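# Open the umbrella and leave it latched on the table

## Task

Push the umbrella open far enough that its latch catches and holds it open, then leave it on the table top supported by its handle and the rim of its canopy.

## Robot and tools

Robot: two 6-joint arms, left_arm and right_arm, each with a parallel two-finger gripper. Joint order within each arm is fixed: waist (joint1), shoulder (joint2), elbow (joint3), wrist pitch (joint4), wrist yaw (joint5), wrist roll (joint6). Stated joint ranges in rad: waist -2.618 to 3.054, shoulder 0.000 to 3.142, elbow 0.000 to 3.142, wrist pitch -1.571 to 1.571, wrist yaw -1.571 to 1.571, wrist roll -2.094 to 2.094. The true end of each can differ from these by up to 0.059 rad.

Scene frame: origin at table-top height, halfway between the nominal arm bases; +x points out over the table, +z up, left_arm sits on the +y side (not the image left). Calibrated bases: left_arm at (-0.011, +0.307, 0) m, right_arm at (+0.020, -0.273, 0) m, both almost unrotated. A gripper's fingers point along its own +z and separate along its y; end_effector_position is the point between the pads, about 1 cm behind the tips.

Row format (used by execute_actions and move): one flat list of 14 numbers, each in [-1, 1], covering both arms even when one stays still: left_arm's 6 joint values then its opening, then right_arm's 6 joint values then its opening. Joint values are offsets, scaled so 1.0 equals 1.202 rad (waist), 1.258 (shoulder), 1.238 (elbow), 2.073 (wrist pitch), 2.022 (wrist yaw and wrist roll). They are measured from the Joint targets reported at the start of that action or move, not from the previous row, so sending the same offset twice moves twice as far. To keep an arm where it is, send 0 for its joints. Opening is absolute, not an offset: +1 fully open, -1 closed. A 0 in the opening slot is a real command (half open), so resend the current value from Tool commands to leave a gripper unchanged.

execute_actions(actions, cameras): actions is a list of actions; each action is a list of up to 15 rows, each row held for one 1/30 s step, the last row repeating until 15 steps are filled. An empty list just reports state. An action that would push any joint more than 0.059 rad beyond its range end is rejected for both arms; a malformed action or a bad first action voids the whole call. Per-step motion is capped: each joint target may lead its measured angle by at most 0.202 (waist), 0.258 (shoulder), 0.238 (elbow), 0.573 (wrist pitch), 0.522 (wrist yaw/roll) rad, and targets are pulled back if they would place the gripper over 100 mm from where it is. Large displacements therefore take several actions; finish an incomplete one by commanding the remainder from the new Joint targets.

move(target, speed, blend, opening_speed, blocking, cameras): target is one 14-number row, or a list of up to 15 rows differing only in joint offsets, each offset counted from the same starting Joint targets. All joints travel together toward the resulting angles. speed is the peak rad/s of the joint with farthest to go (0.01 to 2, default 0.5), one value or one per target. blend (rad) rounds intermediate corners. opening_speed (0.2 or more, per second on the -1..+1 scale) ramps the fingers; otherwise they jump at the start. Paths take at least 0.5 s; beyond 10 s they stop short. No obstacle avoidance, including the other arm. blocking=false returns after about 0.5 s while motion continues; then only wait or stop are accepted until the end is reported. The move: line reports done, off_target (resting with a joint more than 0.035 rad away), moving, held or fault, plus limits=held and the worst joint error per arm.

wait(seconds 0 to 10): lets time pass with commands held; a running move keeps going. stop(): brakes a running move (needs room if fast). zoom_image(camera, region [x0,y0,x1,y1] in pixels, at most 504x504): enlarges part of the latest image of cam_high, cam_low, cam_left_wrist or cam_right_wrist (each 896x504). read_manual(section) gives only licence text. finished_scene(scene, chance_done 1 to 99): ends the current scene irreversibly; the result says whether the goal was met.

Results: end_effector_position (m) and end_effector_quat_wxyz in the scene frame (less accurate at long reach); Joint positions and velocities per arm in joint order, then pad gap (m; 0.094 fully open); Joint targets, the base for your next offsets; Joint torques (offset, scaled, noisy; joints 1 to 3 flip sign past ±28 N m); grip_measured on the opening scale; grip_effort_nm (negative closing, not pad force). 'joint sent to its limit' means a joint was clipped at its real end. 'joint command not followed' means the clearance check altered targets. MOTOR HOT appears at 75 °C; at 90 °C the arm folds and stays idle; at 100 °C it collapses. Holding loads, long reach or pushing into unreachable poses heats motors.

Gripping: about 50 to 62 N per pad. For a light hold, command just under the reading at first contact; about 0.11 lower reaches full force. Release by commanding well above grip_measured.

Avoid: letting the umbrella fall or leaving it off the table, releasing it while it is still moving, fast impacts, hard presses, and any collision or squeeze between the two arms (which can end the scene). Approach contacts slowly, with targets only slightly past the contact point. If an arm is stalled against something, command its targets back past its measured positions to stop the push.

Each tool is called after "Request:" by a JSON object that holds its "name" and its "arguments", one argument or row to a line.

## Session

Request:
{"name": "execute_actions", "arguments": {
  "actions": []
}}

Scene clock: 0.00 s.
left_arm: end_effector_position=(+0.5959, +0.4043, +0.2207) grip_measured=+1.000 grip_effort_nm=n/a end_effector_quat_wxyz=(+0.654, +0.378, +0.634, -0.163) | right_arm: end_effector_position=(+0.1480, -0.4587, +0.1654) grip_measured=+1.000 grip_effort_nm=n/a end_effector_quat_wxyz=(+0.072, +0.916, +0.386, -0.084)
Joint names: [waist, shoulder, elbow, wrist pitch, wrist yaw, wrist roll]
Joint positions: left_arm=[0.458 2.394 1.981 0.157 1.203 0.533 0.094] | right_arm=[-0.875 1.318 1.218 -1.393 0.208 1.528 0.094]
Joint velocities: left_arm=[0.007 0.002 0.002 0.007 -0.095 -0.007 0] | right_arm=[-0.002 -0.002 0.012 0.007 -0.037 0.037 0]
Joint torques (N m): no reading
Motor temperatures (°C): left_arm=[34 34 37 34 32 31 31] | right_arm=[34 33 33 33 33 34 34]
Heat: left arm: 37 °C; right arm: 34 °C.
Joint targets: left_arm=[0.458 2.391 1.986 0.144 1.208 0.531] | right_arm=[-0.875 1.313 1.224 -1.399 0.218 1.527]
Tool commands: left_gripper/opening=+1.0 right_gripper/opening=+1.0

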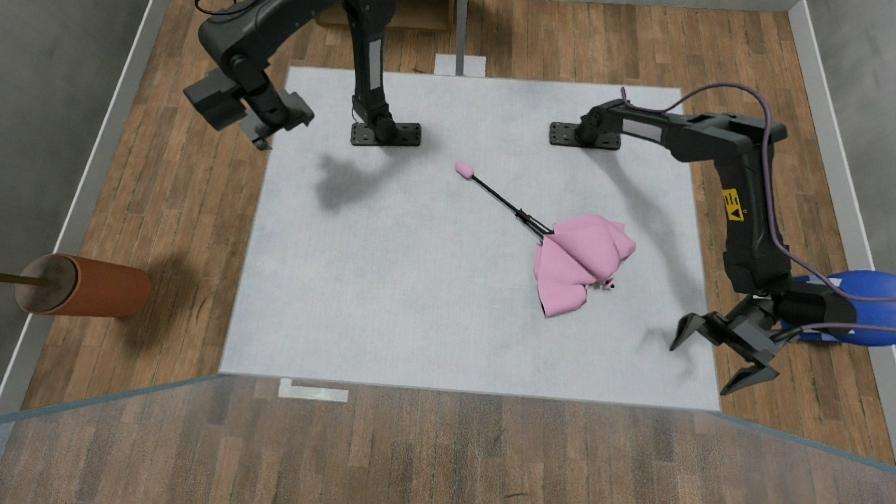

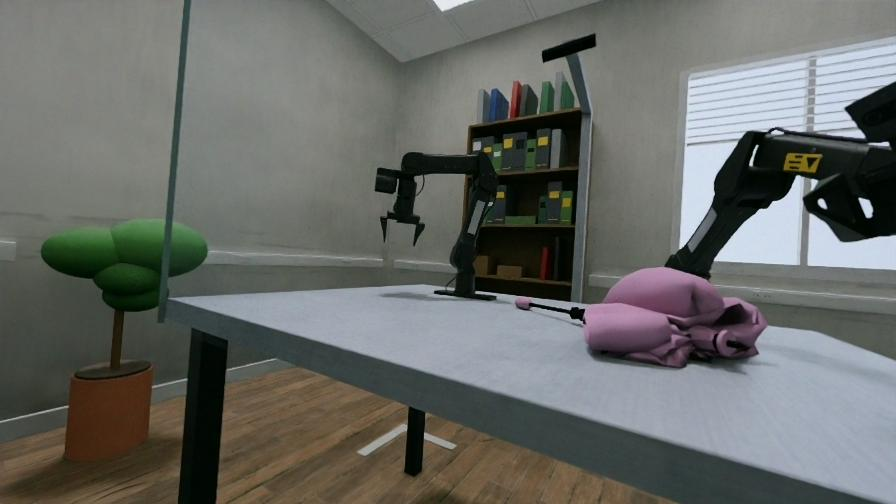

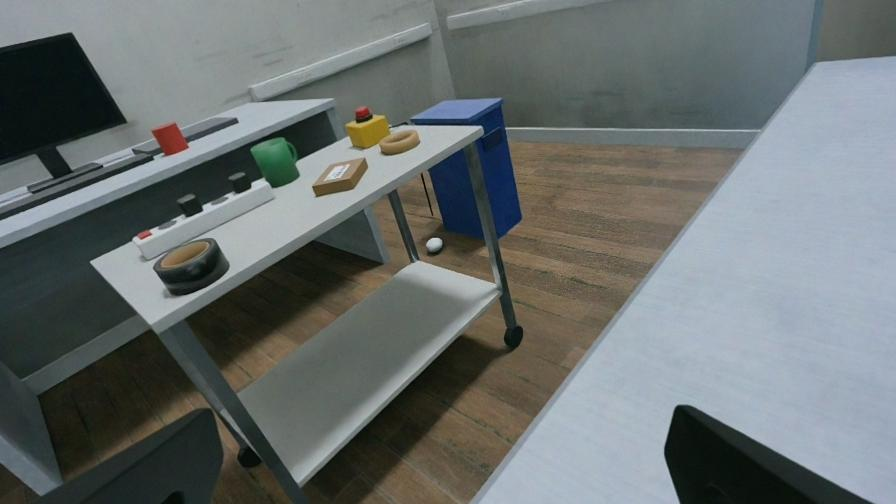

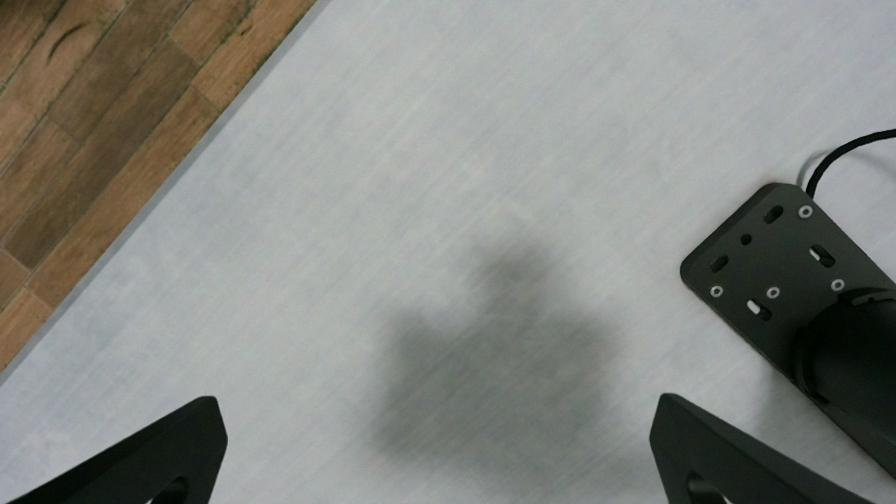

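Request:
{"name": "zoom_image", "arguments": {
  "camera": "cam_high",
  "region": [440, 140, 660, 330]
}}

Request:
{"name": "zoom_image", "arguments": {
  "camera": "cam_low",
  "region": [500, 250, 790, 380]
}}

Scaled by 2.291 from the camera's 896x504 image, which has a finer 1280x720 frame.

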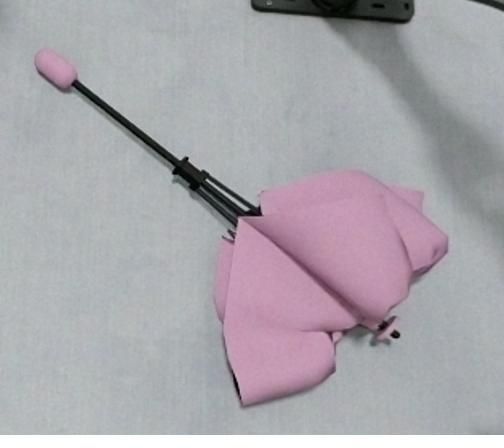

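Scaled by 1.738 from the camera's 896x504 image, which has a finer 1280x720 frame.

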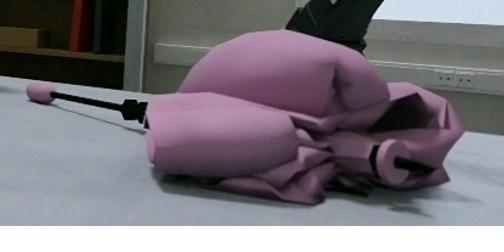

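Request:
{"name": "execute_actions", "arguments": {
  "actions": []
}}

Scene clock: 19.30 s.
left_arm: end_effector_position=(+0.5959, +0.4043, +0.2207) grip_measured=+1.000 grip_effort_nm=0.002 end_effector_quat_wxyz=(+0.654, +0.378, +0.634, -0.163) | right_arm: end_effector_position=(+0.1480, -0.4587, +0.1654) grip_measured=+1.000 grip_effort_nm=-0.037 end_effector_quat_wxyz=(+0.072, +0.916, +0.386, -0.084)
Joint names: [waist, shoulder, elbow, wrist pitch, wrist yaw, wrist roll]
Joint positions: left_arm=[0.458 2.394 1.981 0.157 1.203 0.533 0.094] | right_arm=[-0.875 1.318 1.218 -1.393 0.208 1.528 0.094]
Joint velocities: left_arm=[-0.012 -0.012 0.007 0.022 -0.066 -0.066 0] | right_arm=[-0.002 -0.002 -0.017 0.007 0.051 -0.022 0]
Joint torques (N m): left_arm=[0.05 -12.49 7.82 1.75 0.19 0.02] | right_arm=[-0.01 -3.74 6.9 0.46 0.26 0.01]
Motor temperatures (°C): left_arm=[34 40 39 36 32 31 31] | right_arm=[34 33 34 33 33 34 34]
Heat: left arm: 40 °C; right arm: 34 °C.
Joint targets: left_arm=[0.458 2.391 1.986 0.144 1.208 0.531] | right_arm=[-0.875 1.313 1.224 -1.399 0.218 1.527]
Tool commands: left_gripper/opening=+1.0 right_gripper/opening=+1.0

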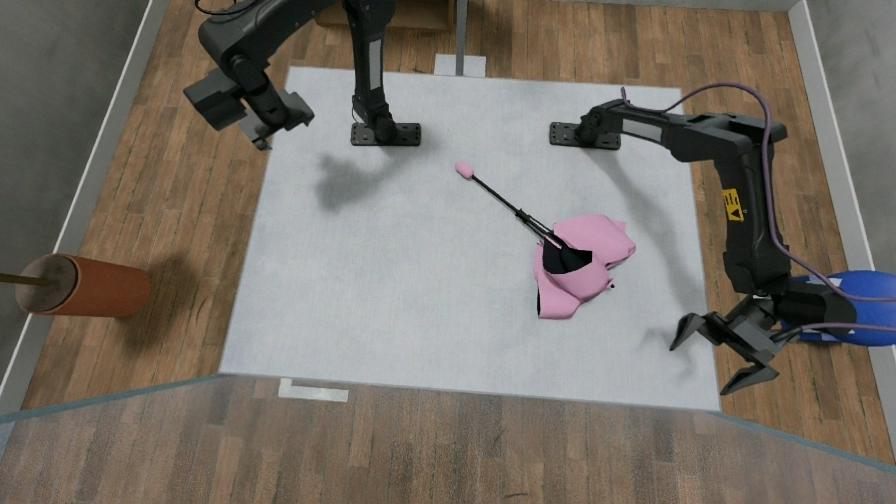

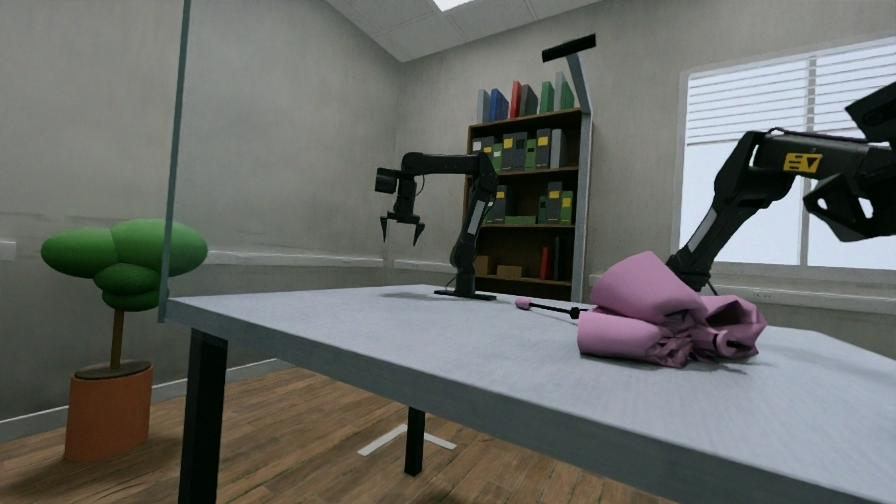

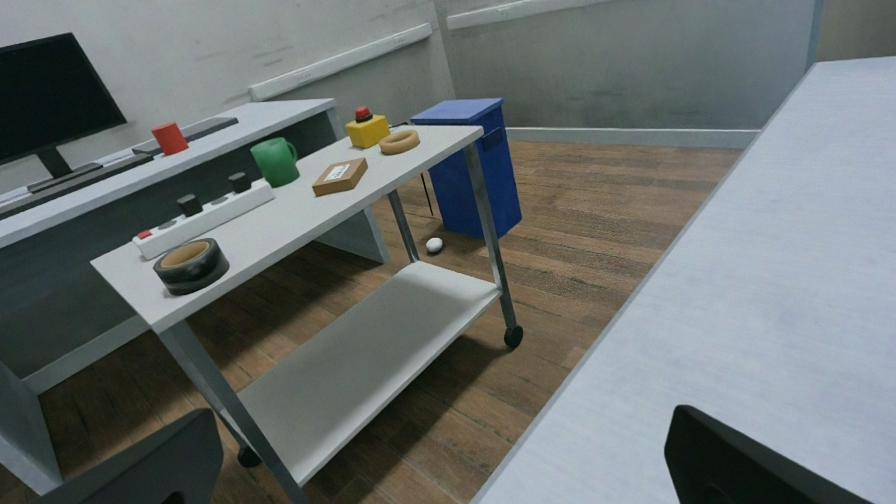

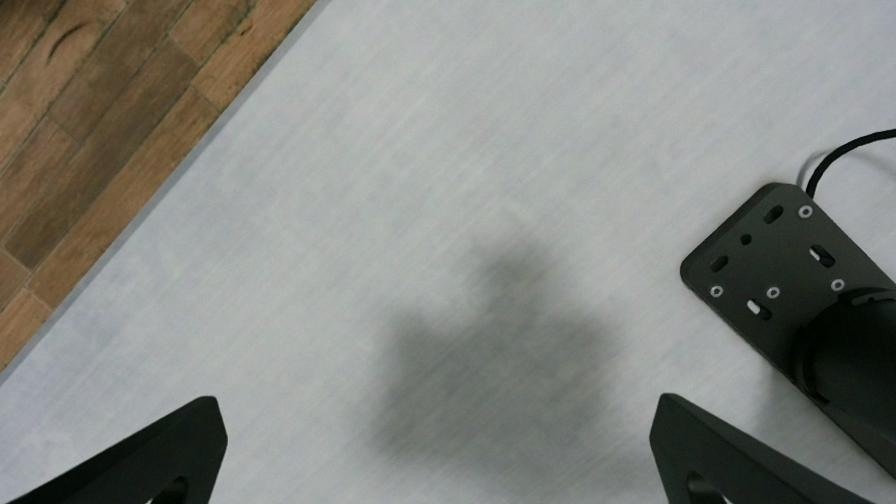

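Request:
{"name": "zoom_image", "arguments": {
  "camera": "cam_high",
  "region": [430, 140, 670, 340]
}}

Request:
{"name": "zoom_image", "arguments": {
  "camera": "cam_low",
  "region": [490, 230, 790, 390]
}}

Scaled by 2.100 from the camera's 896x504 image, which has a finer 1280x720 frame.

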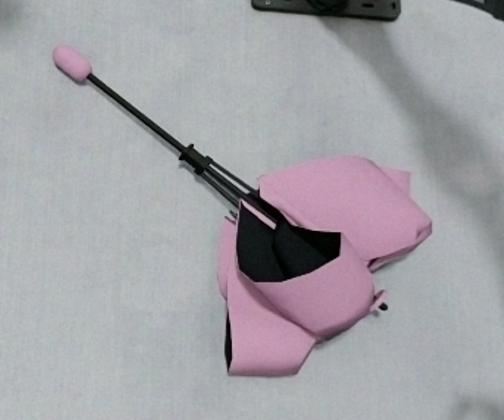

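Scaled by 1.680 from the camera's 896x504 image, which has a finer 1280x720 frame.

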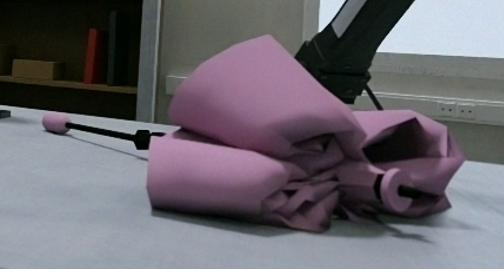

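Request:
{"name": "move", "arguments": {
  "target": [0.368, -0.5095, 0.3296, -0.679, -0.370, -0.579, -0.55, 0.9775, 0.180, 0.110, 0.096, -0.0485, -0.369, 0.0],
  "speed": 0.9,
  "cameras": ["cam_high"]
}}

Scene clock: 49.30 s.
left_arm: end_effector_position=(+0.3179, +0.5746, +0.4379) grip_measured=-0.548 grip_effort_nm=-0.090 end_effector_quat_wxyz=(+0.467, -0.515, +0.703, -0.151) | right_arm: end_effector_position=(+0.3065, -0.1854, +0.1483) grip_measured=+0.002 grip_effort_nm=-0.149 end_effector_quat_wxyz=(+0.098, +0.215, +0.972, -0.008)
Joint names: [waist, shoulder, elbow, wrist pitch, wrist yaw, wrist roll]
Joint positions: left_arm=[0.896 1.751 2.381 -1.249 0.464 -0.637 0.021] | right_arm=[0.3 1.528 1.328 -1.216 0.122 0.792 0.047]
Joint velocities: left_arm=[-0.002 0.017 -0.007 -0.037 -0.051 -0.066 -0.001] | right_arm=[-0.022 -0.012 0.012 0.007 0.037 -0.007 0]
Joint torques (N m): left_arm=[0.35 -6.28 6.46 1.92 0.11 0.02] | right_arm=[0.03 -4.34 9.48 0.79 0.07 -0.1]
Motor temperatures (°C): left_arm=[34 43 40 37 32 31 31] | right_arm=[34 33 35 33 33 34 34]
Heat: left arm: 43 °C; right arm: 35 °C.
Joint targets: left_arm=[0.900 1.750 2.394 -1.263 0.460 -0.640] | right_arm=[0.300 1.539 1.361 -1.200 0.120 0.781]
move: done
Images, in order (width x height): cam_high 896x504.

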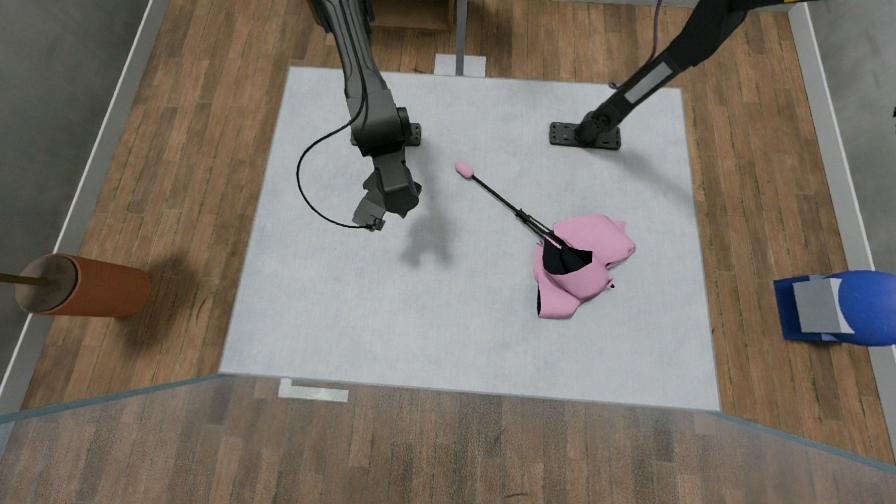

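Request:
{"name": "move", "arguments": {
  "target": [0, 0, 0, 0, 0, 0, -0.55, 0.599, 0.1606, 0.0913, 0.0748, -0.0361, -0.2987, 0.0],
  "speed": 0.8,
  "cameras": ["cam_high", "cam_right_wrist"]
}}

Scene clock: 52.67 s.
left_arm: end_effector_position=(+0.3177, +0.5746, +0.4376) grip_measured=-0.548 grip_effort_nm=-0.076 end_effector_quat_wxyz=(+0.466, -0.516, +0.702, -0.151) | right_arm: end_effector_position=(+0.1966, +0.0487, +0.1247) grip_measured=+0.002 grip_effort_nm=-0.149 end_effector_quat_wxyz=(+0.103, -0.431, +0.895, +0.045)
Joint names: [waist, shoulder, elbow, wrist pitch, wrist yaw, wrist roll]
Joint positions: left_arm=[0.896 1.751 2.381 -1.25 0.464 -0.639 0.021] | right_arm=[1.025 1.728 1.439 -1.063 0.051 0.188 0.047]
Joint velocities: left_arm=[-0.002 0.012 0.002 -0.007 0.022 0.051 0] | right_arm=[-0.007 -0.017 0.002 0.037 -0.037 -0.066 0.001]
Joint torques (N m): left_arm=[0.34 -6.2 6.49 1.92 0.11 0.03] | right_arm=[-0.5 -5.9 9.76 0.9 0.01 -0.11]
Motor temperatures (°C): left_arm=[34 41 40 37 32 31 31] | right_arm=[34 33 35 33 33 34 34]
Heat: left arm: 41 °C; right arm: 35 °C.
Joint targets: left_arm=[0.900 1.750 2.394 -1.263 0.460 -0.640] | right_arm=[1.020 1.741 1.474 -1.045 0.047 0.177]
move: done
Images, in order (width x height): cam_high 896x504, cam_right_wrist 896x504.

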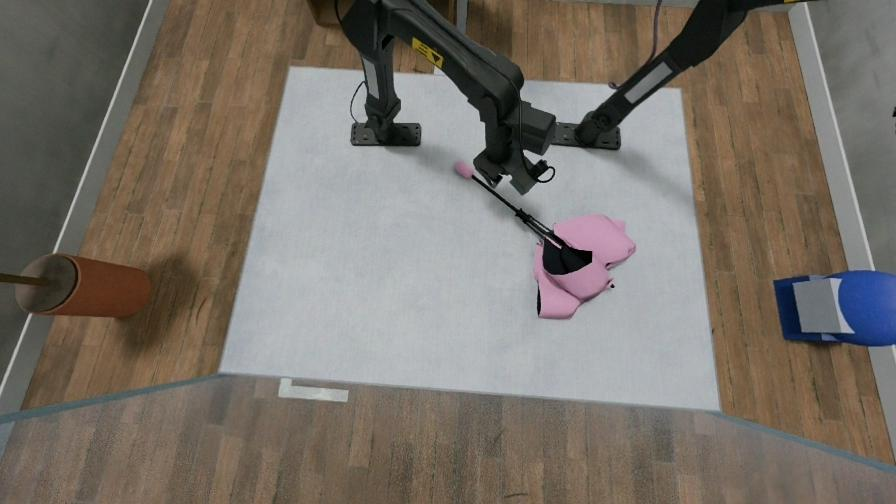

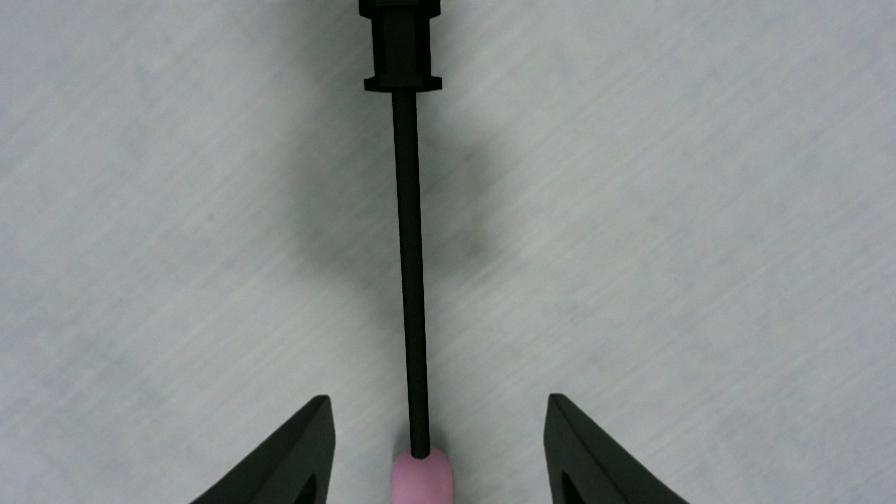

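Request:
{"name": "move", "arguments": {
  "target": [0, 0, 0, 0, 0, 0, -0.55, 0.0215, 0.083, -0.1203, 0.120, 0.0015, 0.0054, 0.0],
  "speed": 0.3,
  "cameras": ["cam_right_wrist"]
}}

Scene clock: 64.17 s.
left_arm: end_effector_position=(+0.3177, +0.5746, +0.4376) grip_measured=-0.548 grip_effort_nm=-0.085 end_effector_quat_wxyz=(+0.466, -0.516, +0.702, -0.151) | right_arm: end_effector_position=(+0.2053, +0.0786, +0.0714) grip_measured=+0.002 grip_effort_nm=-0.149 end_effector_quat_wxyz=(+0.121, -0.437, +0.890, +0.059)
Joint names: [waist, shoulder, elbow, wrist pitch, wrist yaw, wrist roll]
Joint positions: left_arm=[0.896 1.751 2.381 -1.25 0.464 -0.639 0.021] | right_arm=[1.04 1.832 1.341 -0.815 0.051 0.188 0.047]
Joint velocities: left_arm=[0.012 -0.012 -0.012 -0.022 -0.037 0.095 -0.001] | right_arm=[0.007 -0.027 -0.002 -0.037 -0.037 -0.051 -0.001]
Joint torques (N m): left_arm=[0.34 -6.22 6.5 1.92 0.11 0.03] | right_arm=[0.57 -6.64 5.29 0.98 0.03 0.03]
Motor temperatures (°C): left_arm=[34 39 39 38 32 31 31] | right_arm=[34 34 36 34 33 34 34]
Heat: left arm: 39 °C; right arm: 36 °C.
Joint targets: left_arm=[0.900 1.750 2.394 -1.263 0.460 -0.640] | right_arm=[1.046 1.846 1.325 -0.796 0.050 0.188]
move: done
Images, in order (width x height): cam_right_wrist 896x504.

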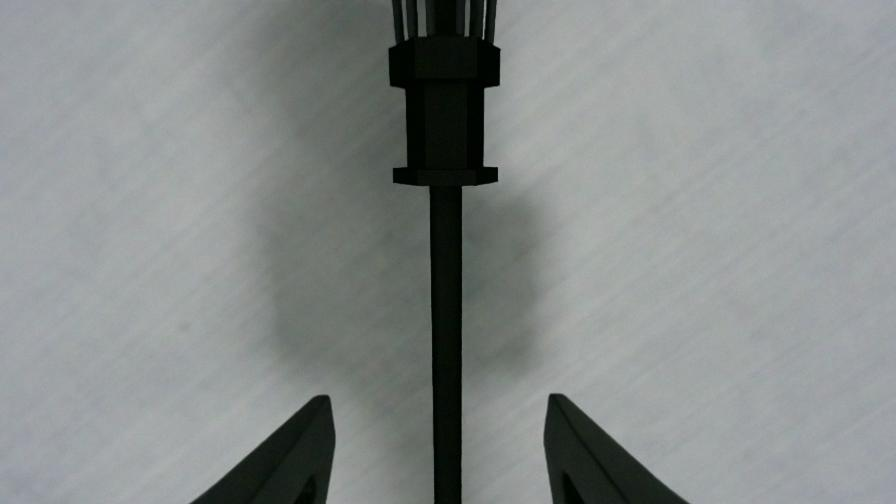

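Request:
{"name": "move", "arguments": {
  "target": [0, 0, 0, 0, 0, 0, -0.55, -0.0108, 0.0787, -0.0687, 0.0888, -0.002, -0.0075, 0.0],
  "speed": 0.2,
  "cameras": ["cam_right_wrist"]
}}

Scene clock: 73.67 s.
left_arm: end_effector_position=(+0.3177, +0.5746, +0.4375) grip_measured=-0.548 grip_effort_nm=-0.085 end_effector_quat_wxyz=(+0.466, -0.516, +0.703, -0.151) | right_arm: end_effector_position=(+0.2104, +0.0867, +0.0207) grip_measured=+0.002 grip_effort_nm=-0.139 end_effector_quat_wxyz=(+0.122, -0.437, +0.889, +0.060)
Joint names: [waist, shoulder, elbow, wrist pitch, wrist yaw, wrist roll]
Joint positions: left_arm=[0.896 1.751 2.381 -1.251 0.464 -0.639 0.021] | right_arm=[1.038 1.928 1.256 -0.63 0.051 0.183 0.047]
Joint velocities: left_arm=[-0.002 0.007 0.002 0.007 -0.037 -0.022 0.001] | right_arm=[0.002 -0.002 -0.007 -0.066 -0.081 -0.066 -0.001]
Joint torques (N m): left_arm=[0.36 -6.22 6.48 1.92 0.11 0.03] | right_arm=[-0.53 -6.95 4.96 0.98 -0.01 -0.08]
Motor temperatures (°C): left_arm=[34 38 39 38 32 31 31] | right_arm=[34 34 35 34 33 34 34]
Heat: left arm: 39 °C; right arm: 35 °C.
Joint targets: left_arm=[0.900 1.750 2.394 -1.264 0.460 -0.639] | right_arm=[1.033 1.945 1.240 -0.612 0.046 0.173]
move: done
Images, in order (width x height): cam_right_wrist 896x504.

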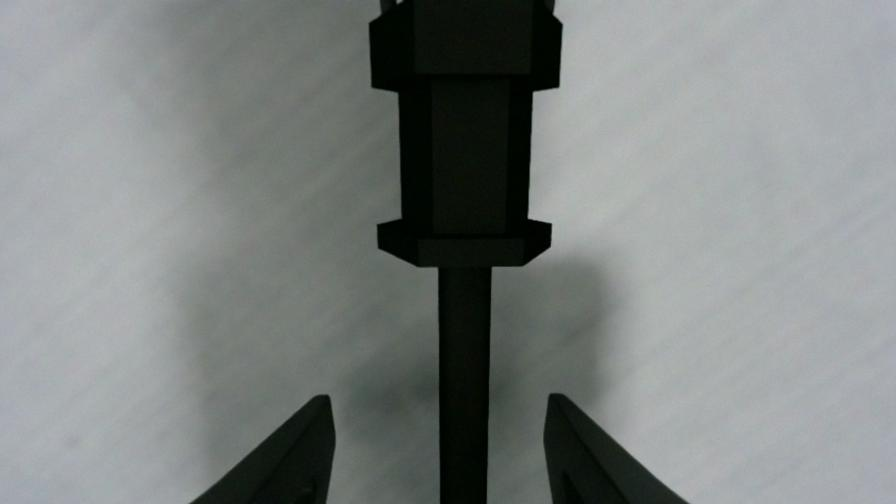

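Request:
{"name": "move", "arguments": {
  "target": [0, 0, 0, 0, 0, 0, -0.55, -0.0092, -0.0012, -0.0177, 0.0098, 0, 0, -0.3],
  "speed": 0.2,
  "opening_speed": 0.6,
  "cameras": ["cam_right_wrist"]
}}

Scene clock: 81.10 s.
left_arm: end_effector_position=(+0.3177, +0.5746, +0.4375) grip_measured=-0.548 grip_effort_nm=-0.085 end_effector_quat_wxyz=(+0.466, -0.516, +0.703, -0.151) | right_arm: end_effector_position=(+0.2134, +0.0826, +0.0161) grip_measured=-0.298 grip_effort_nm=-0.144 end_effector_quat_wxyz=(+0.122, -0.433, +0.891, +0.059)
Joint names: [waist, shoulder, elbow, wrist pitch, wrist yaw, wrist roll]
Joint positions: left_arm=[0.896 1.751 2.381 -1.251 0.464 -0.639 0.021] | right_arm=[1.027 1.928 1.235 -0.61 0.051 0.183 0.033]
Joint velocities: left_arm=[-0.017 -0.007 -0.002 0.007 -0.037 -0.022 0.002] | right_arm=[-0.002 -0.002 0.007 -0.007 -0.007 0.037 0.001]
Joint torques (N m): left_arm=[0.35 -6.23 6.5 1.93 0.11 0.04] | right_arm=[-0.53 -7.01 4.78 0.99 -0.01 -0.08]
Motor temperatures (°C): left_arm=[34 38 39 39 32 31 31] | right_arm=[34 34 35 34 33 34 34]
Heat: left arm: 39 °C; right arm: 35 °C.
Joint targets: left_arm=[0.900 1.750 2.394 -1.264 0.460 -0.639] | right_arm=[1.022 1.943 1.218 -0.592 0.046 0.173]
move: done
Images, in order (width x height): cam_right_wrist 896x504.

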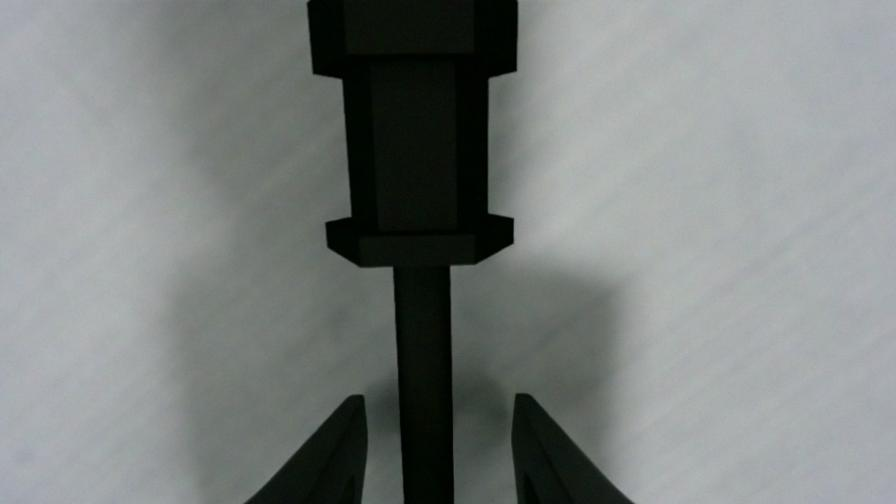

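Request:
{"name": "move", "arguments": {
  "target": [0, 0, 0, 0, 0, 0, -0.55, 0.0083, 0, 0, 0, 0, 0, -1.0],
  "speed": 0.1,
  "opening_speed": 0.4,
  "cameras": ["cam_right_wrist"]
}}

Scene clock: 86.10 s.
left_arm: end_effector_position=(+0.3177, +0.5746, +0.4375) grip_measured=-0.548 grip_effort_nm=-0.085 end_effector_quat_wxyz=(+0.466, -0.516, +0.703, -0.151) | right_arm: end_effector_position=(+0.2133, +0.0833, +0.0163) grip_measured=-0.830 grip_effort_nm=-1.062 end_effector_quat_wxyz=(+0.123, -0.435, +0.890, +0.060)
Joint names: [waist, shoulder, elbow, wrist pitch, wrist yaw, wrist roll]
Joint positions: left_arm=[0.896 1.751 2.381 -1.251 0.464 -0.639 0.021] | right_arm=[1.028 1.928 1.235 -0.608 0.051 0.179 0.008]
Joint velocities: left_arm=[-0.017 -0.012 0.002 -0.007 -0.125 0.007 0.001] | right_arm=[0.002 0.007 -0.002 -0.051 0.007 0.007 0]
Joint torques (N m): left_arm=[0.34 -6.23 6.5 1.93 0.11 0.04] | right_arm=[0.38 -6.95 4.75 0.97 -0.02 -0.03]
Motor temperatures (°C): left_arm=[34 37 39 39 32 31 31] | right_arm=[34 34 35 34 33 34 34]
Heat: left arm: 39 °C; right arm: 35 °C.
Joint targets: left_arm=[0.900 1.750 2.394 -1.264 0.460 -0.639] | right_arm=[1.032 1.943 1.218 -0.592 0.046 0.173]
move: done
Images, in order (width x height): cam_right_wrist 896x504.

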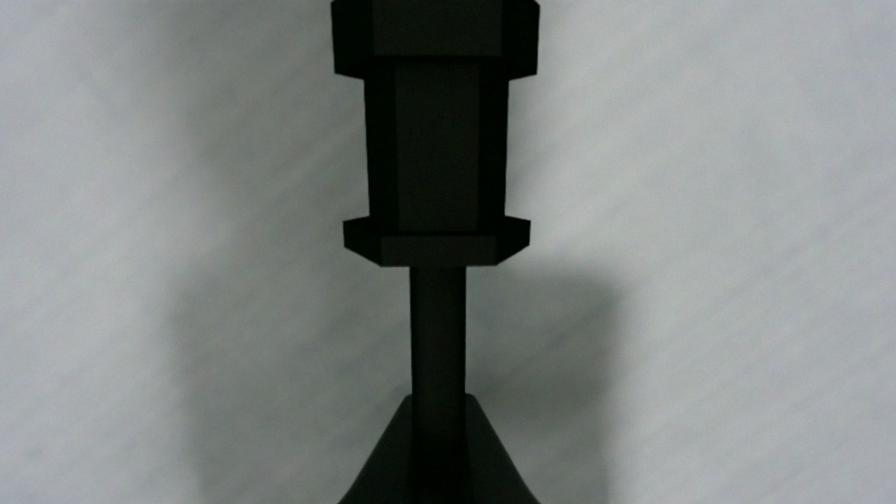

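Request:
{"name": "move", "arguments": {
  "target": [0, 0, 0, 0, 0, 0, -0.55, 0, -0.0755, 0.1397, -0.1032, 0, 0, -1.0],
  "speed": 0.2
}}

Scene clock: 105.30 s.
left_arm: end_effector_position=(+0.3177, +0.5746, +0.4375) grip_measured=-0.548 grip_effort_nm=-0.081 end_effector_quat_wxyz=(+0.466, -0.516, +0.703, -0.151) | right_arm: end_effector_position=(+0.2093, +0.0758, +0.0514) grip_measured=-0.830 grip_effort_nm=-1.062 end_effector_quat_wxyz=(+0.100, -0.437, +0.893, +0.043)
Joint names: [waist, shoulder, elbow, wrist pitch, wrist yaw, wrist roll]
Joint positions: left_arm=[0.896 1.751 2.381 -1.251 0.464 -0.639 0.021] | right_arm=[1.028 1.892 1.35 -0.815 0.05 0.179 0.008]
Joint velocities: left_arm=[-0.007 -0.017 -0.012 0.022 -0.037 0.051 0] | right_arm=[0.002 0.012 0.012 -0.007 -0.081 0.066 0.001]
Joint torques (N m): left_arm=[0.34 -6.23 6.49 1.92 0.11 0.04] | right_arm=[0.39 -11.55 10.06 0.82 0.01 -0.04]
Motor temperatures (°C): left_arm=[34 37 39 39 32 31 31] | right_arm=[34 35 35 34 33 34 35]
Heat: left arm: 39 °C; right arm: 35 °C.
Joint targets: left_arm=[0.900 1.750 2.394 -1.264 0.460 -0.639] | right_arm=[1.032 1.848 1.391 -0.806 0.046 0.173]
move: off_target (right_arm); right_arm: the shoulder is farthest, 0.044 rad from its target

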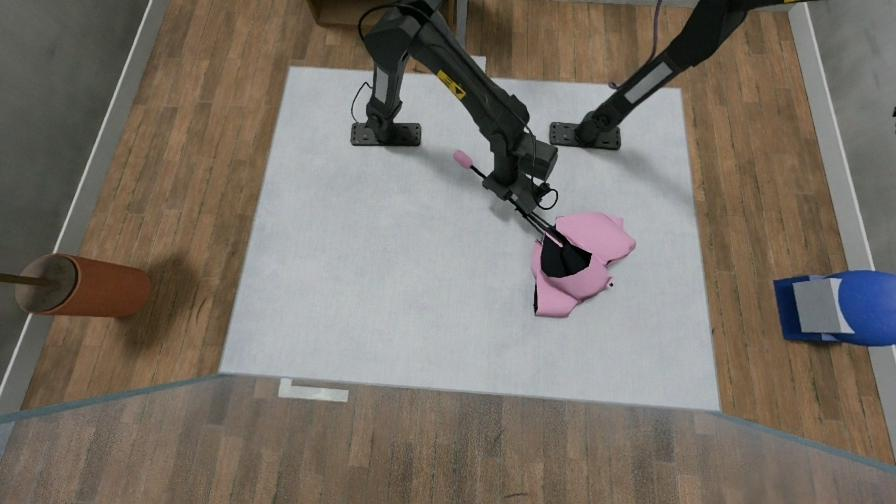

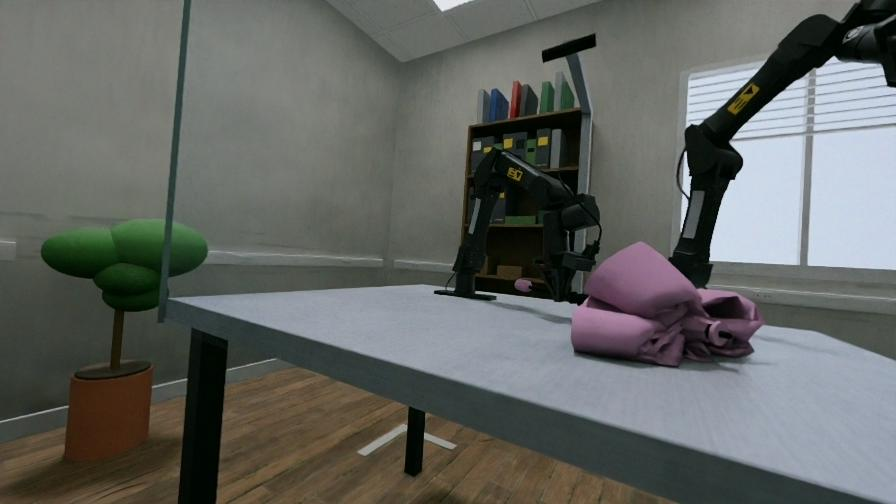

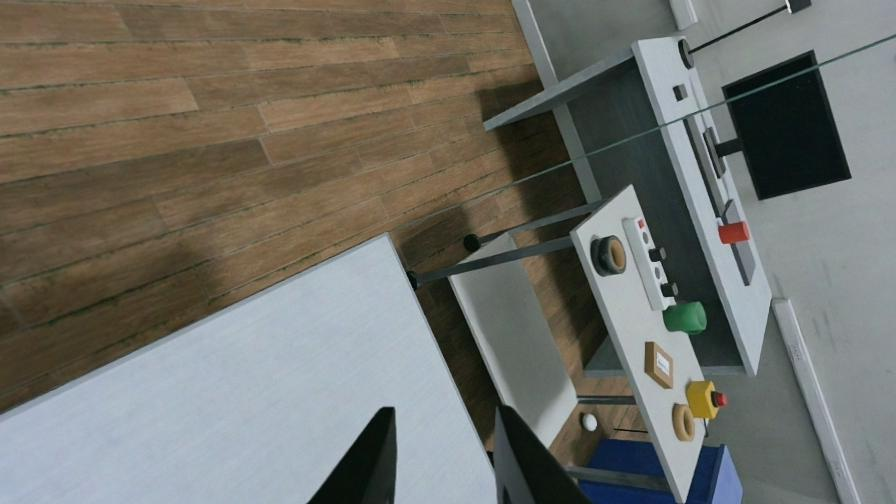

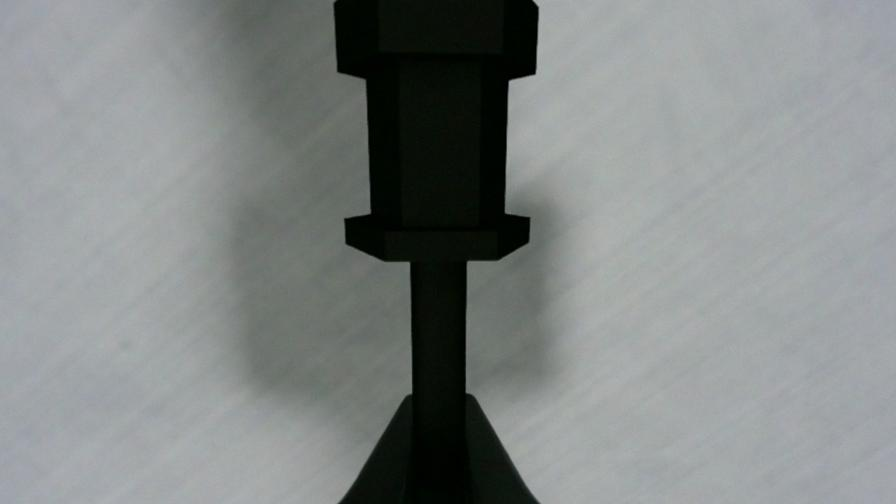

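Request:
{"name": "move", "arguments": {
  "target": [0, 0, 0, 0, 0, 0, -0.55, 0.0075, -0.1447, -0.1349, 0.0704, 0.0173, 0, -1.0],
  "speed": 0.15,
  "cameras": ["cam_high", "cam_low", "cam_right_wrist"]
}}

Scene clock: 123.67 s.
left_arm: end_effector_position=(+0.3177, +0.5746, +0.4375) grip_measured=-0.548 grip_effort_nm=-0.085 end_effector_quat_wxyz=(+0.466, -0.516, +0.703, -0.151) | right_arm: end_effector_position=(+0.2064, +0.0732, +0.0903) grip_measured=-0.830 grip_effort_nm=-1.057 end_effector_quat_wxyz=(+0.167, -0.432, +0.882, +0.088)
Joint names: [waist, shoulder, elbow, wrist pitch, wrist yaw, wrist roll]
Joint positions: left_arm=[0.896 1.751 2.381 -1.251 0.464 -0.639 0.021] | right_arm=[1.035 1.711 1.235 -0.718 0.059 0.179 0.008]
Joint velocities: left_arm=[0.002 -0.007 -0.017 0.007 -0.066 -0.037 -0.001] | right_arm=[0.007 0.007 -0.007 -0.022 -0.066 -0.051 0]
Joint torques (N m): left_arm=[0.34 -6.23 6.49 1.92 0.11 0.03] | right_arm=[0.49 -10.44 5.87 1.53 0.3 -0.05]
Motor temperatures (°C): left_arm=[34 37 39 40 32 31 31] | right_arm=[34 36 36 34 33 34 35]
Heat: left arm: 40 °C; right arm: 36 °C.
Joint targets: left_arm=[0.900 1.750 2.394 -1.263 0.460 -0.639] | right_arm=[1.041 1.666 1.224 -0.659 0.081 0.173]
move: off_target (right_arm); right_arm: the wrist pitch is farthest, 0.058 rad from its target
Images, in order (width x height): cam_high 896x504, cam_low 896x504, cam_right_wrist 896x504.

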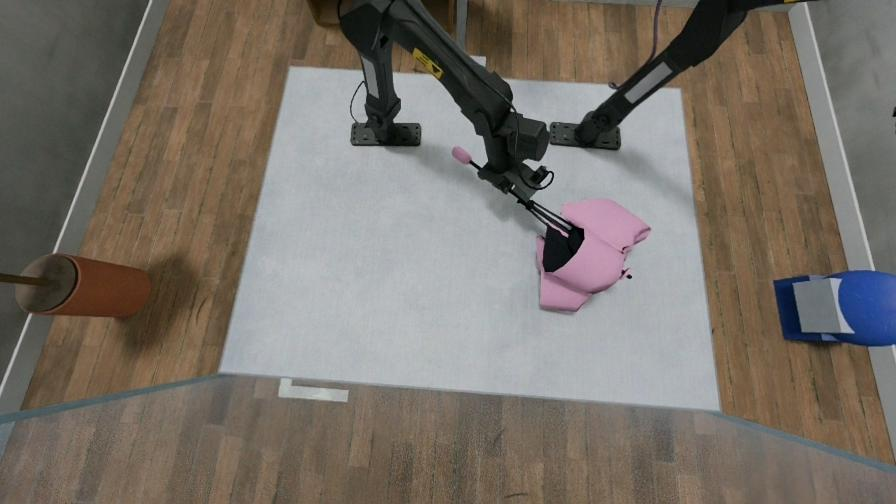

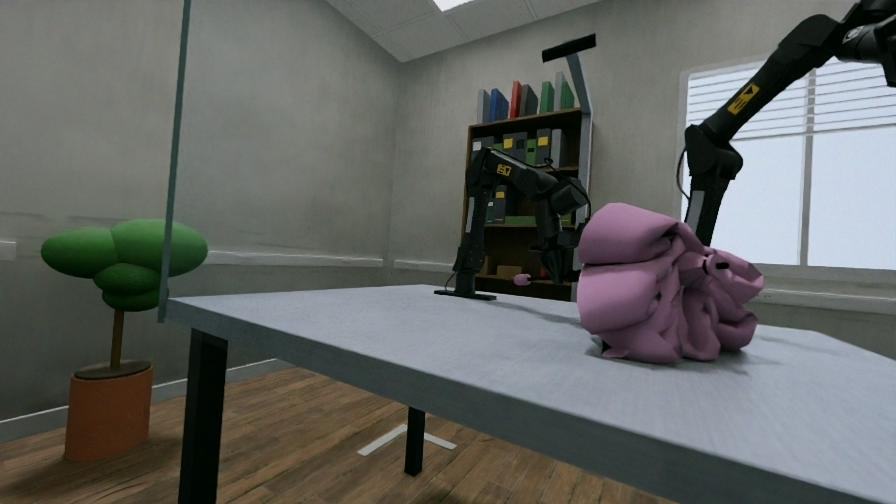

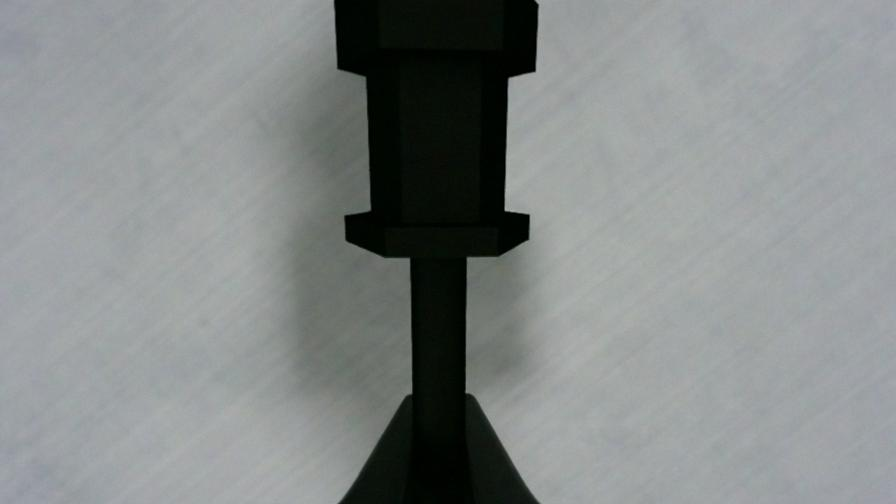

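Request:
{"name": "move", "arguments": {
  "target": [0, 0, 0, 0, 0, 0, -0.55, -0.4617, -0.4022, -0.3772, 0.1177, -0.1934, -0.2636, -1.0],
  "speed": 0.22,
  "cameras": ["cam_high", "cam_low", "cam_right_wrist"]
}}

Scene clock: 139.90 s.
left_arm: end_effector_position=(+0.3177, +0.5746, +0.4375) grip_measured=-0.548 grip_effort_nm=-0.085 end_effector_quat_wxyz=(+0.466, -0.516, +0.703, -0.151) | right_arm: end_effector_position=(+0.2643, -0.0630, +0.1265) grip_measured=-0.831 grip_effort_nm=-1.067 end_effector_quat_wxyz=(+0.305, -0.450, +0.823, +0.163)
Joint names: [waist, shoulder, elbow, wrist pitch, wrist yaw, wrist roll]
Joint positions: left_arm=[0.896 1.751 2.381 -1.251 0.464 -0.639 0.021] | right_arm=[0.49 1.191 0.767 -0.487 -0.276 -0.349 0.008]
Joint velocities: left_arm=[0.002 -0.007 -0.012 0.11 0.022 0.007 0.001] | right_arm=[-0.007 -0.017 -0.012 -0.007 0.066 0.007 -0.001]
Joint torques (N m): left_arm=[0.35 -6.24 6.49 1.92 0.11 0.04] | right_arm=[-0.32 -5.6 6.38 2.05 -0.51 -0.1]
Motor temperatures (°C): left_arm=[34 37 39 40 32 31 31] | right_arm=[34 37 35 36 33 34 36]
Heat: left arm: 40 °C; right arm: 37 °C.
Joint targets: left_arm=[0.900 1.750 2.394 -1.263 0.460 -0.639] | right_arm=[0.486 1.160 0.757 -0.416 -0.310 -0.360]
move: off_target (right_arm); right_arm: the wrist pitch is farthest, 0.072 rad from its target
Images, in order (width x height): cam_high 896x504, cam_low 896x504, cam_right_wrist 896x504.

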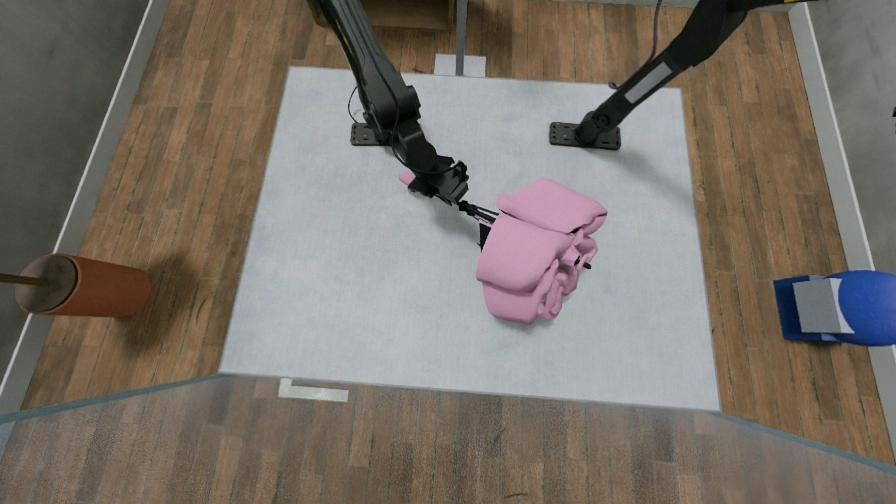

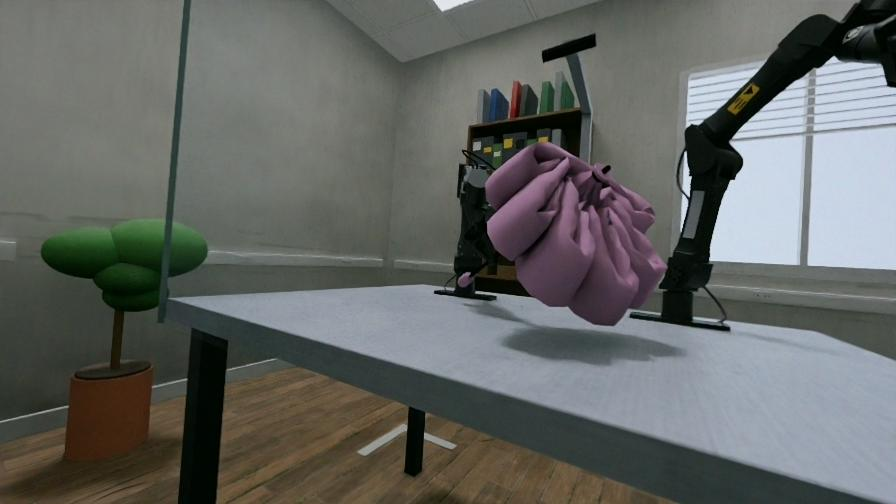

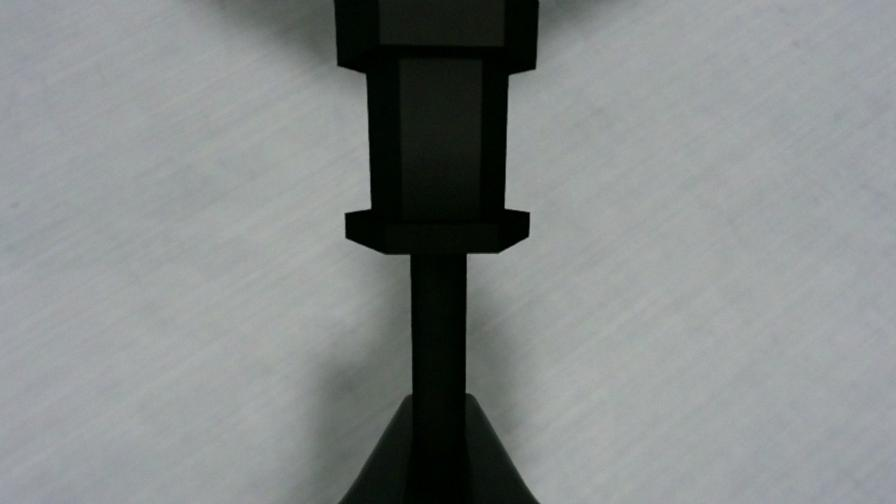

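Request:
{"name": "zoom_image", "arguments": {
  "camera": "cam_high",
  "region": [390, 150, 630, 340]
}}

Request:
{"name": "zoom_image", "arguments": {
  "camera": "cam_low",
  "region": [440, 120, 700, 340]
}}

Scaled by 2.100 from the camera's 896x504 image, which has a finer 1280x720 frame.

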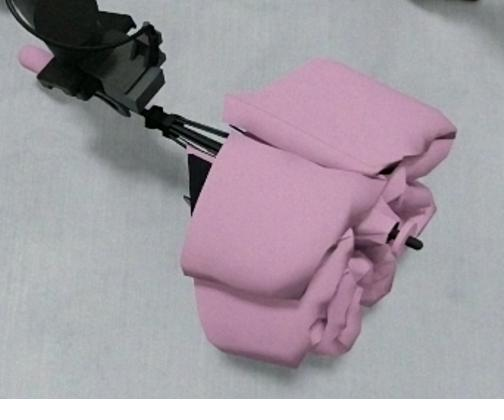

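Scaled by 1.938 from the camera's 896x504 image, which has a finer 1280x720 frame.

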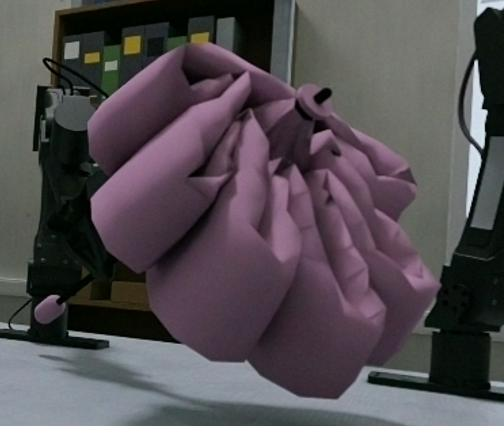

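Request:
{"name": "zoom_image", "arguments": {
  "camera": "cam_high",
  "region": [440, 180, 520, 240]
}}

Request:
{"name": "zoom_image", "arguments": {
  "camera": "cam_right_wrist",
  "region": [300, 0, 580, 120]
}}

Scaled by 6.300 from the camera's 896x504 image, which has a finer 1280x720 frame.

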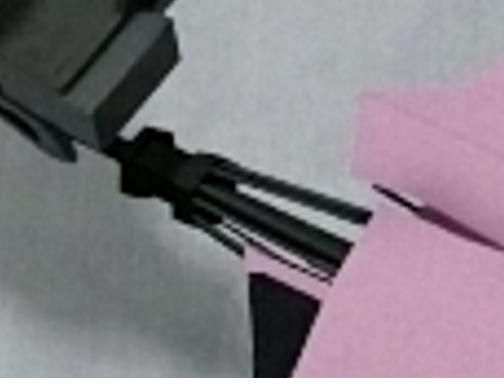

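Scaled by 1.800 from the camera's 896x504 image, which has a finer 1280x720 frame.

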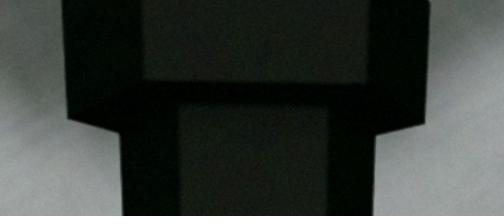

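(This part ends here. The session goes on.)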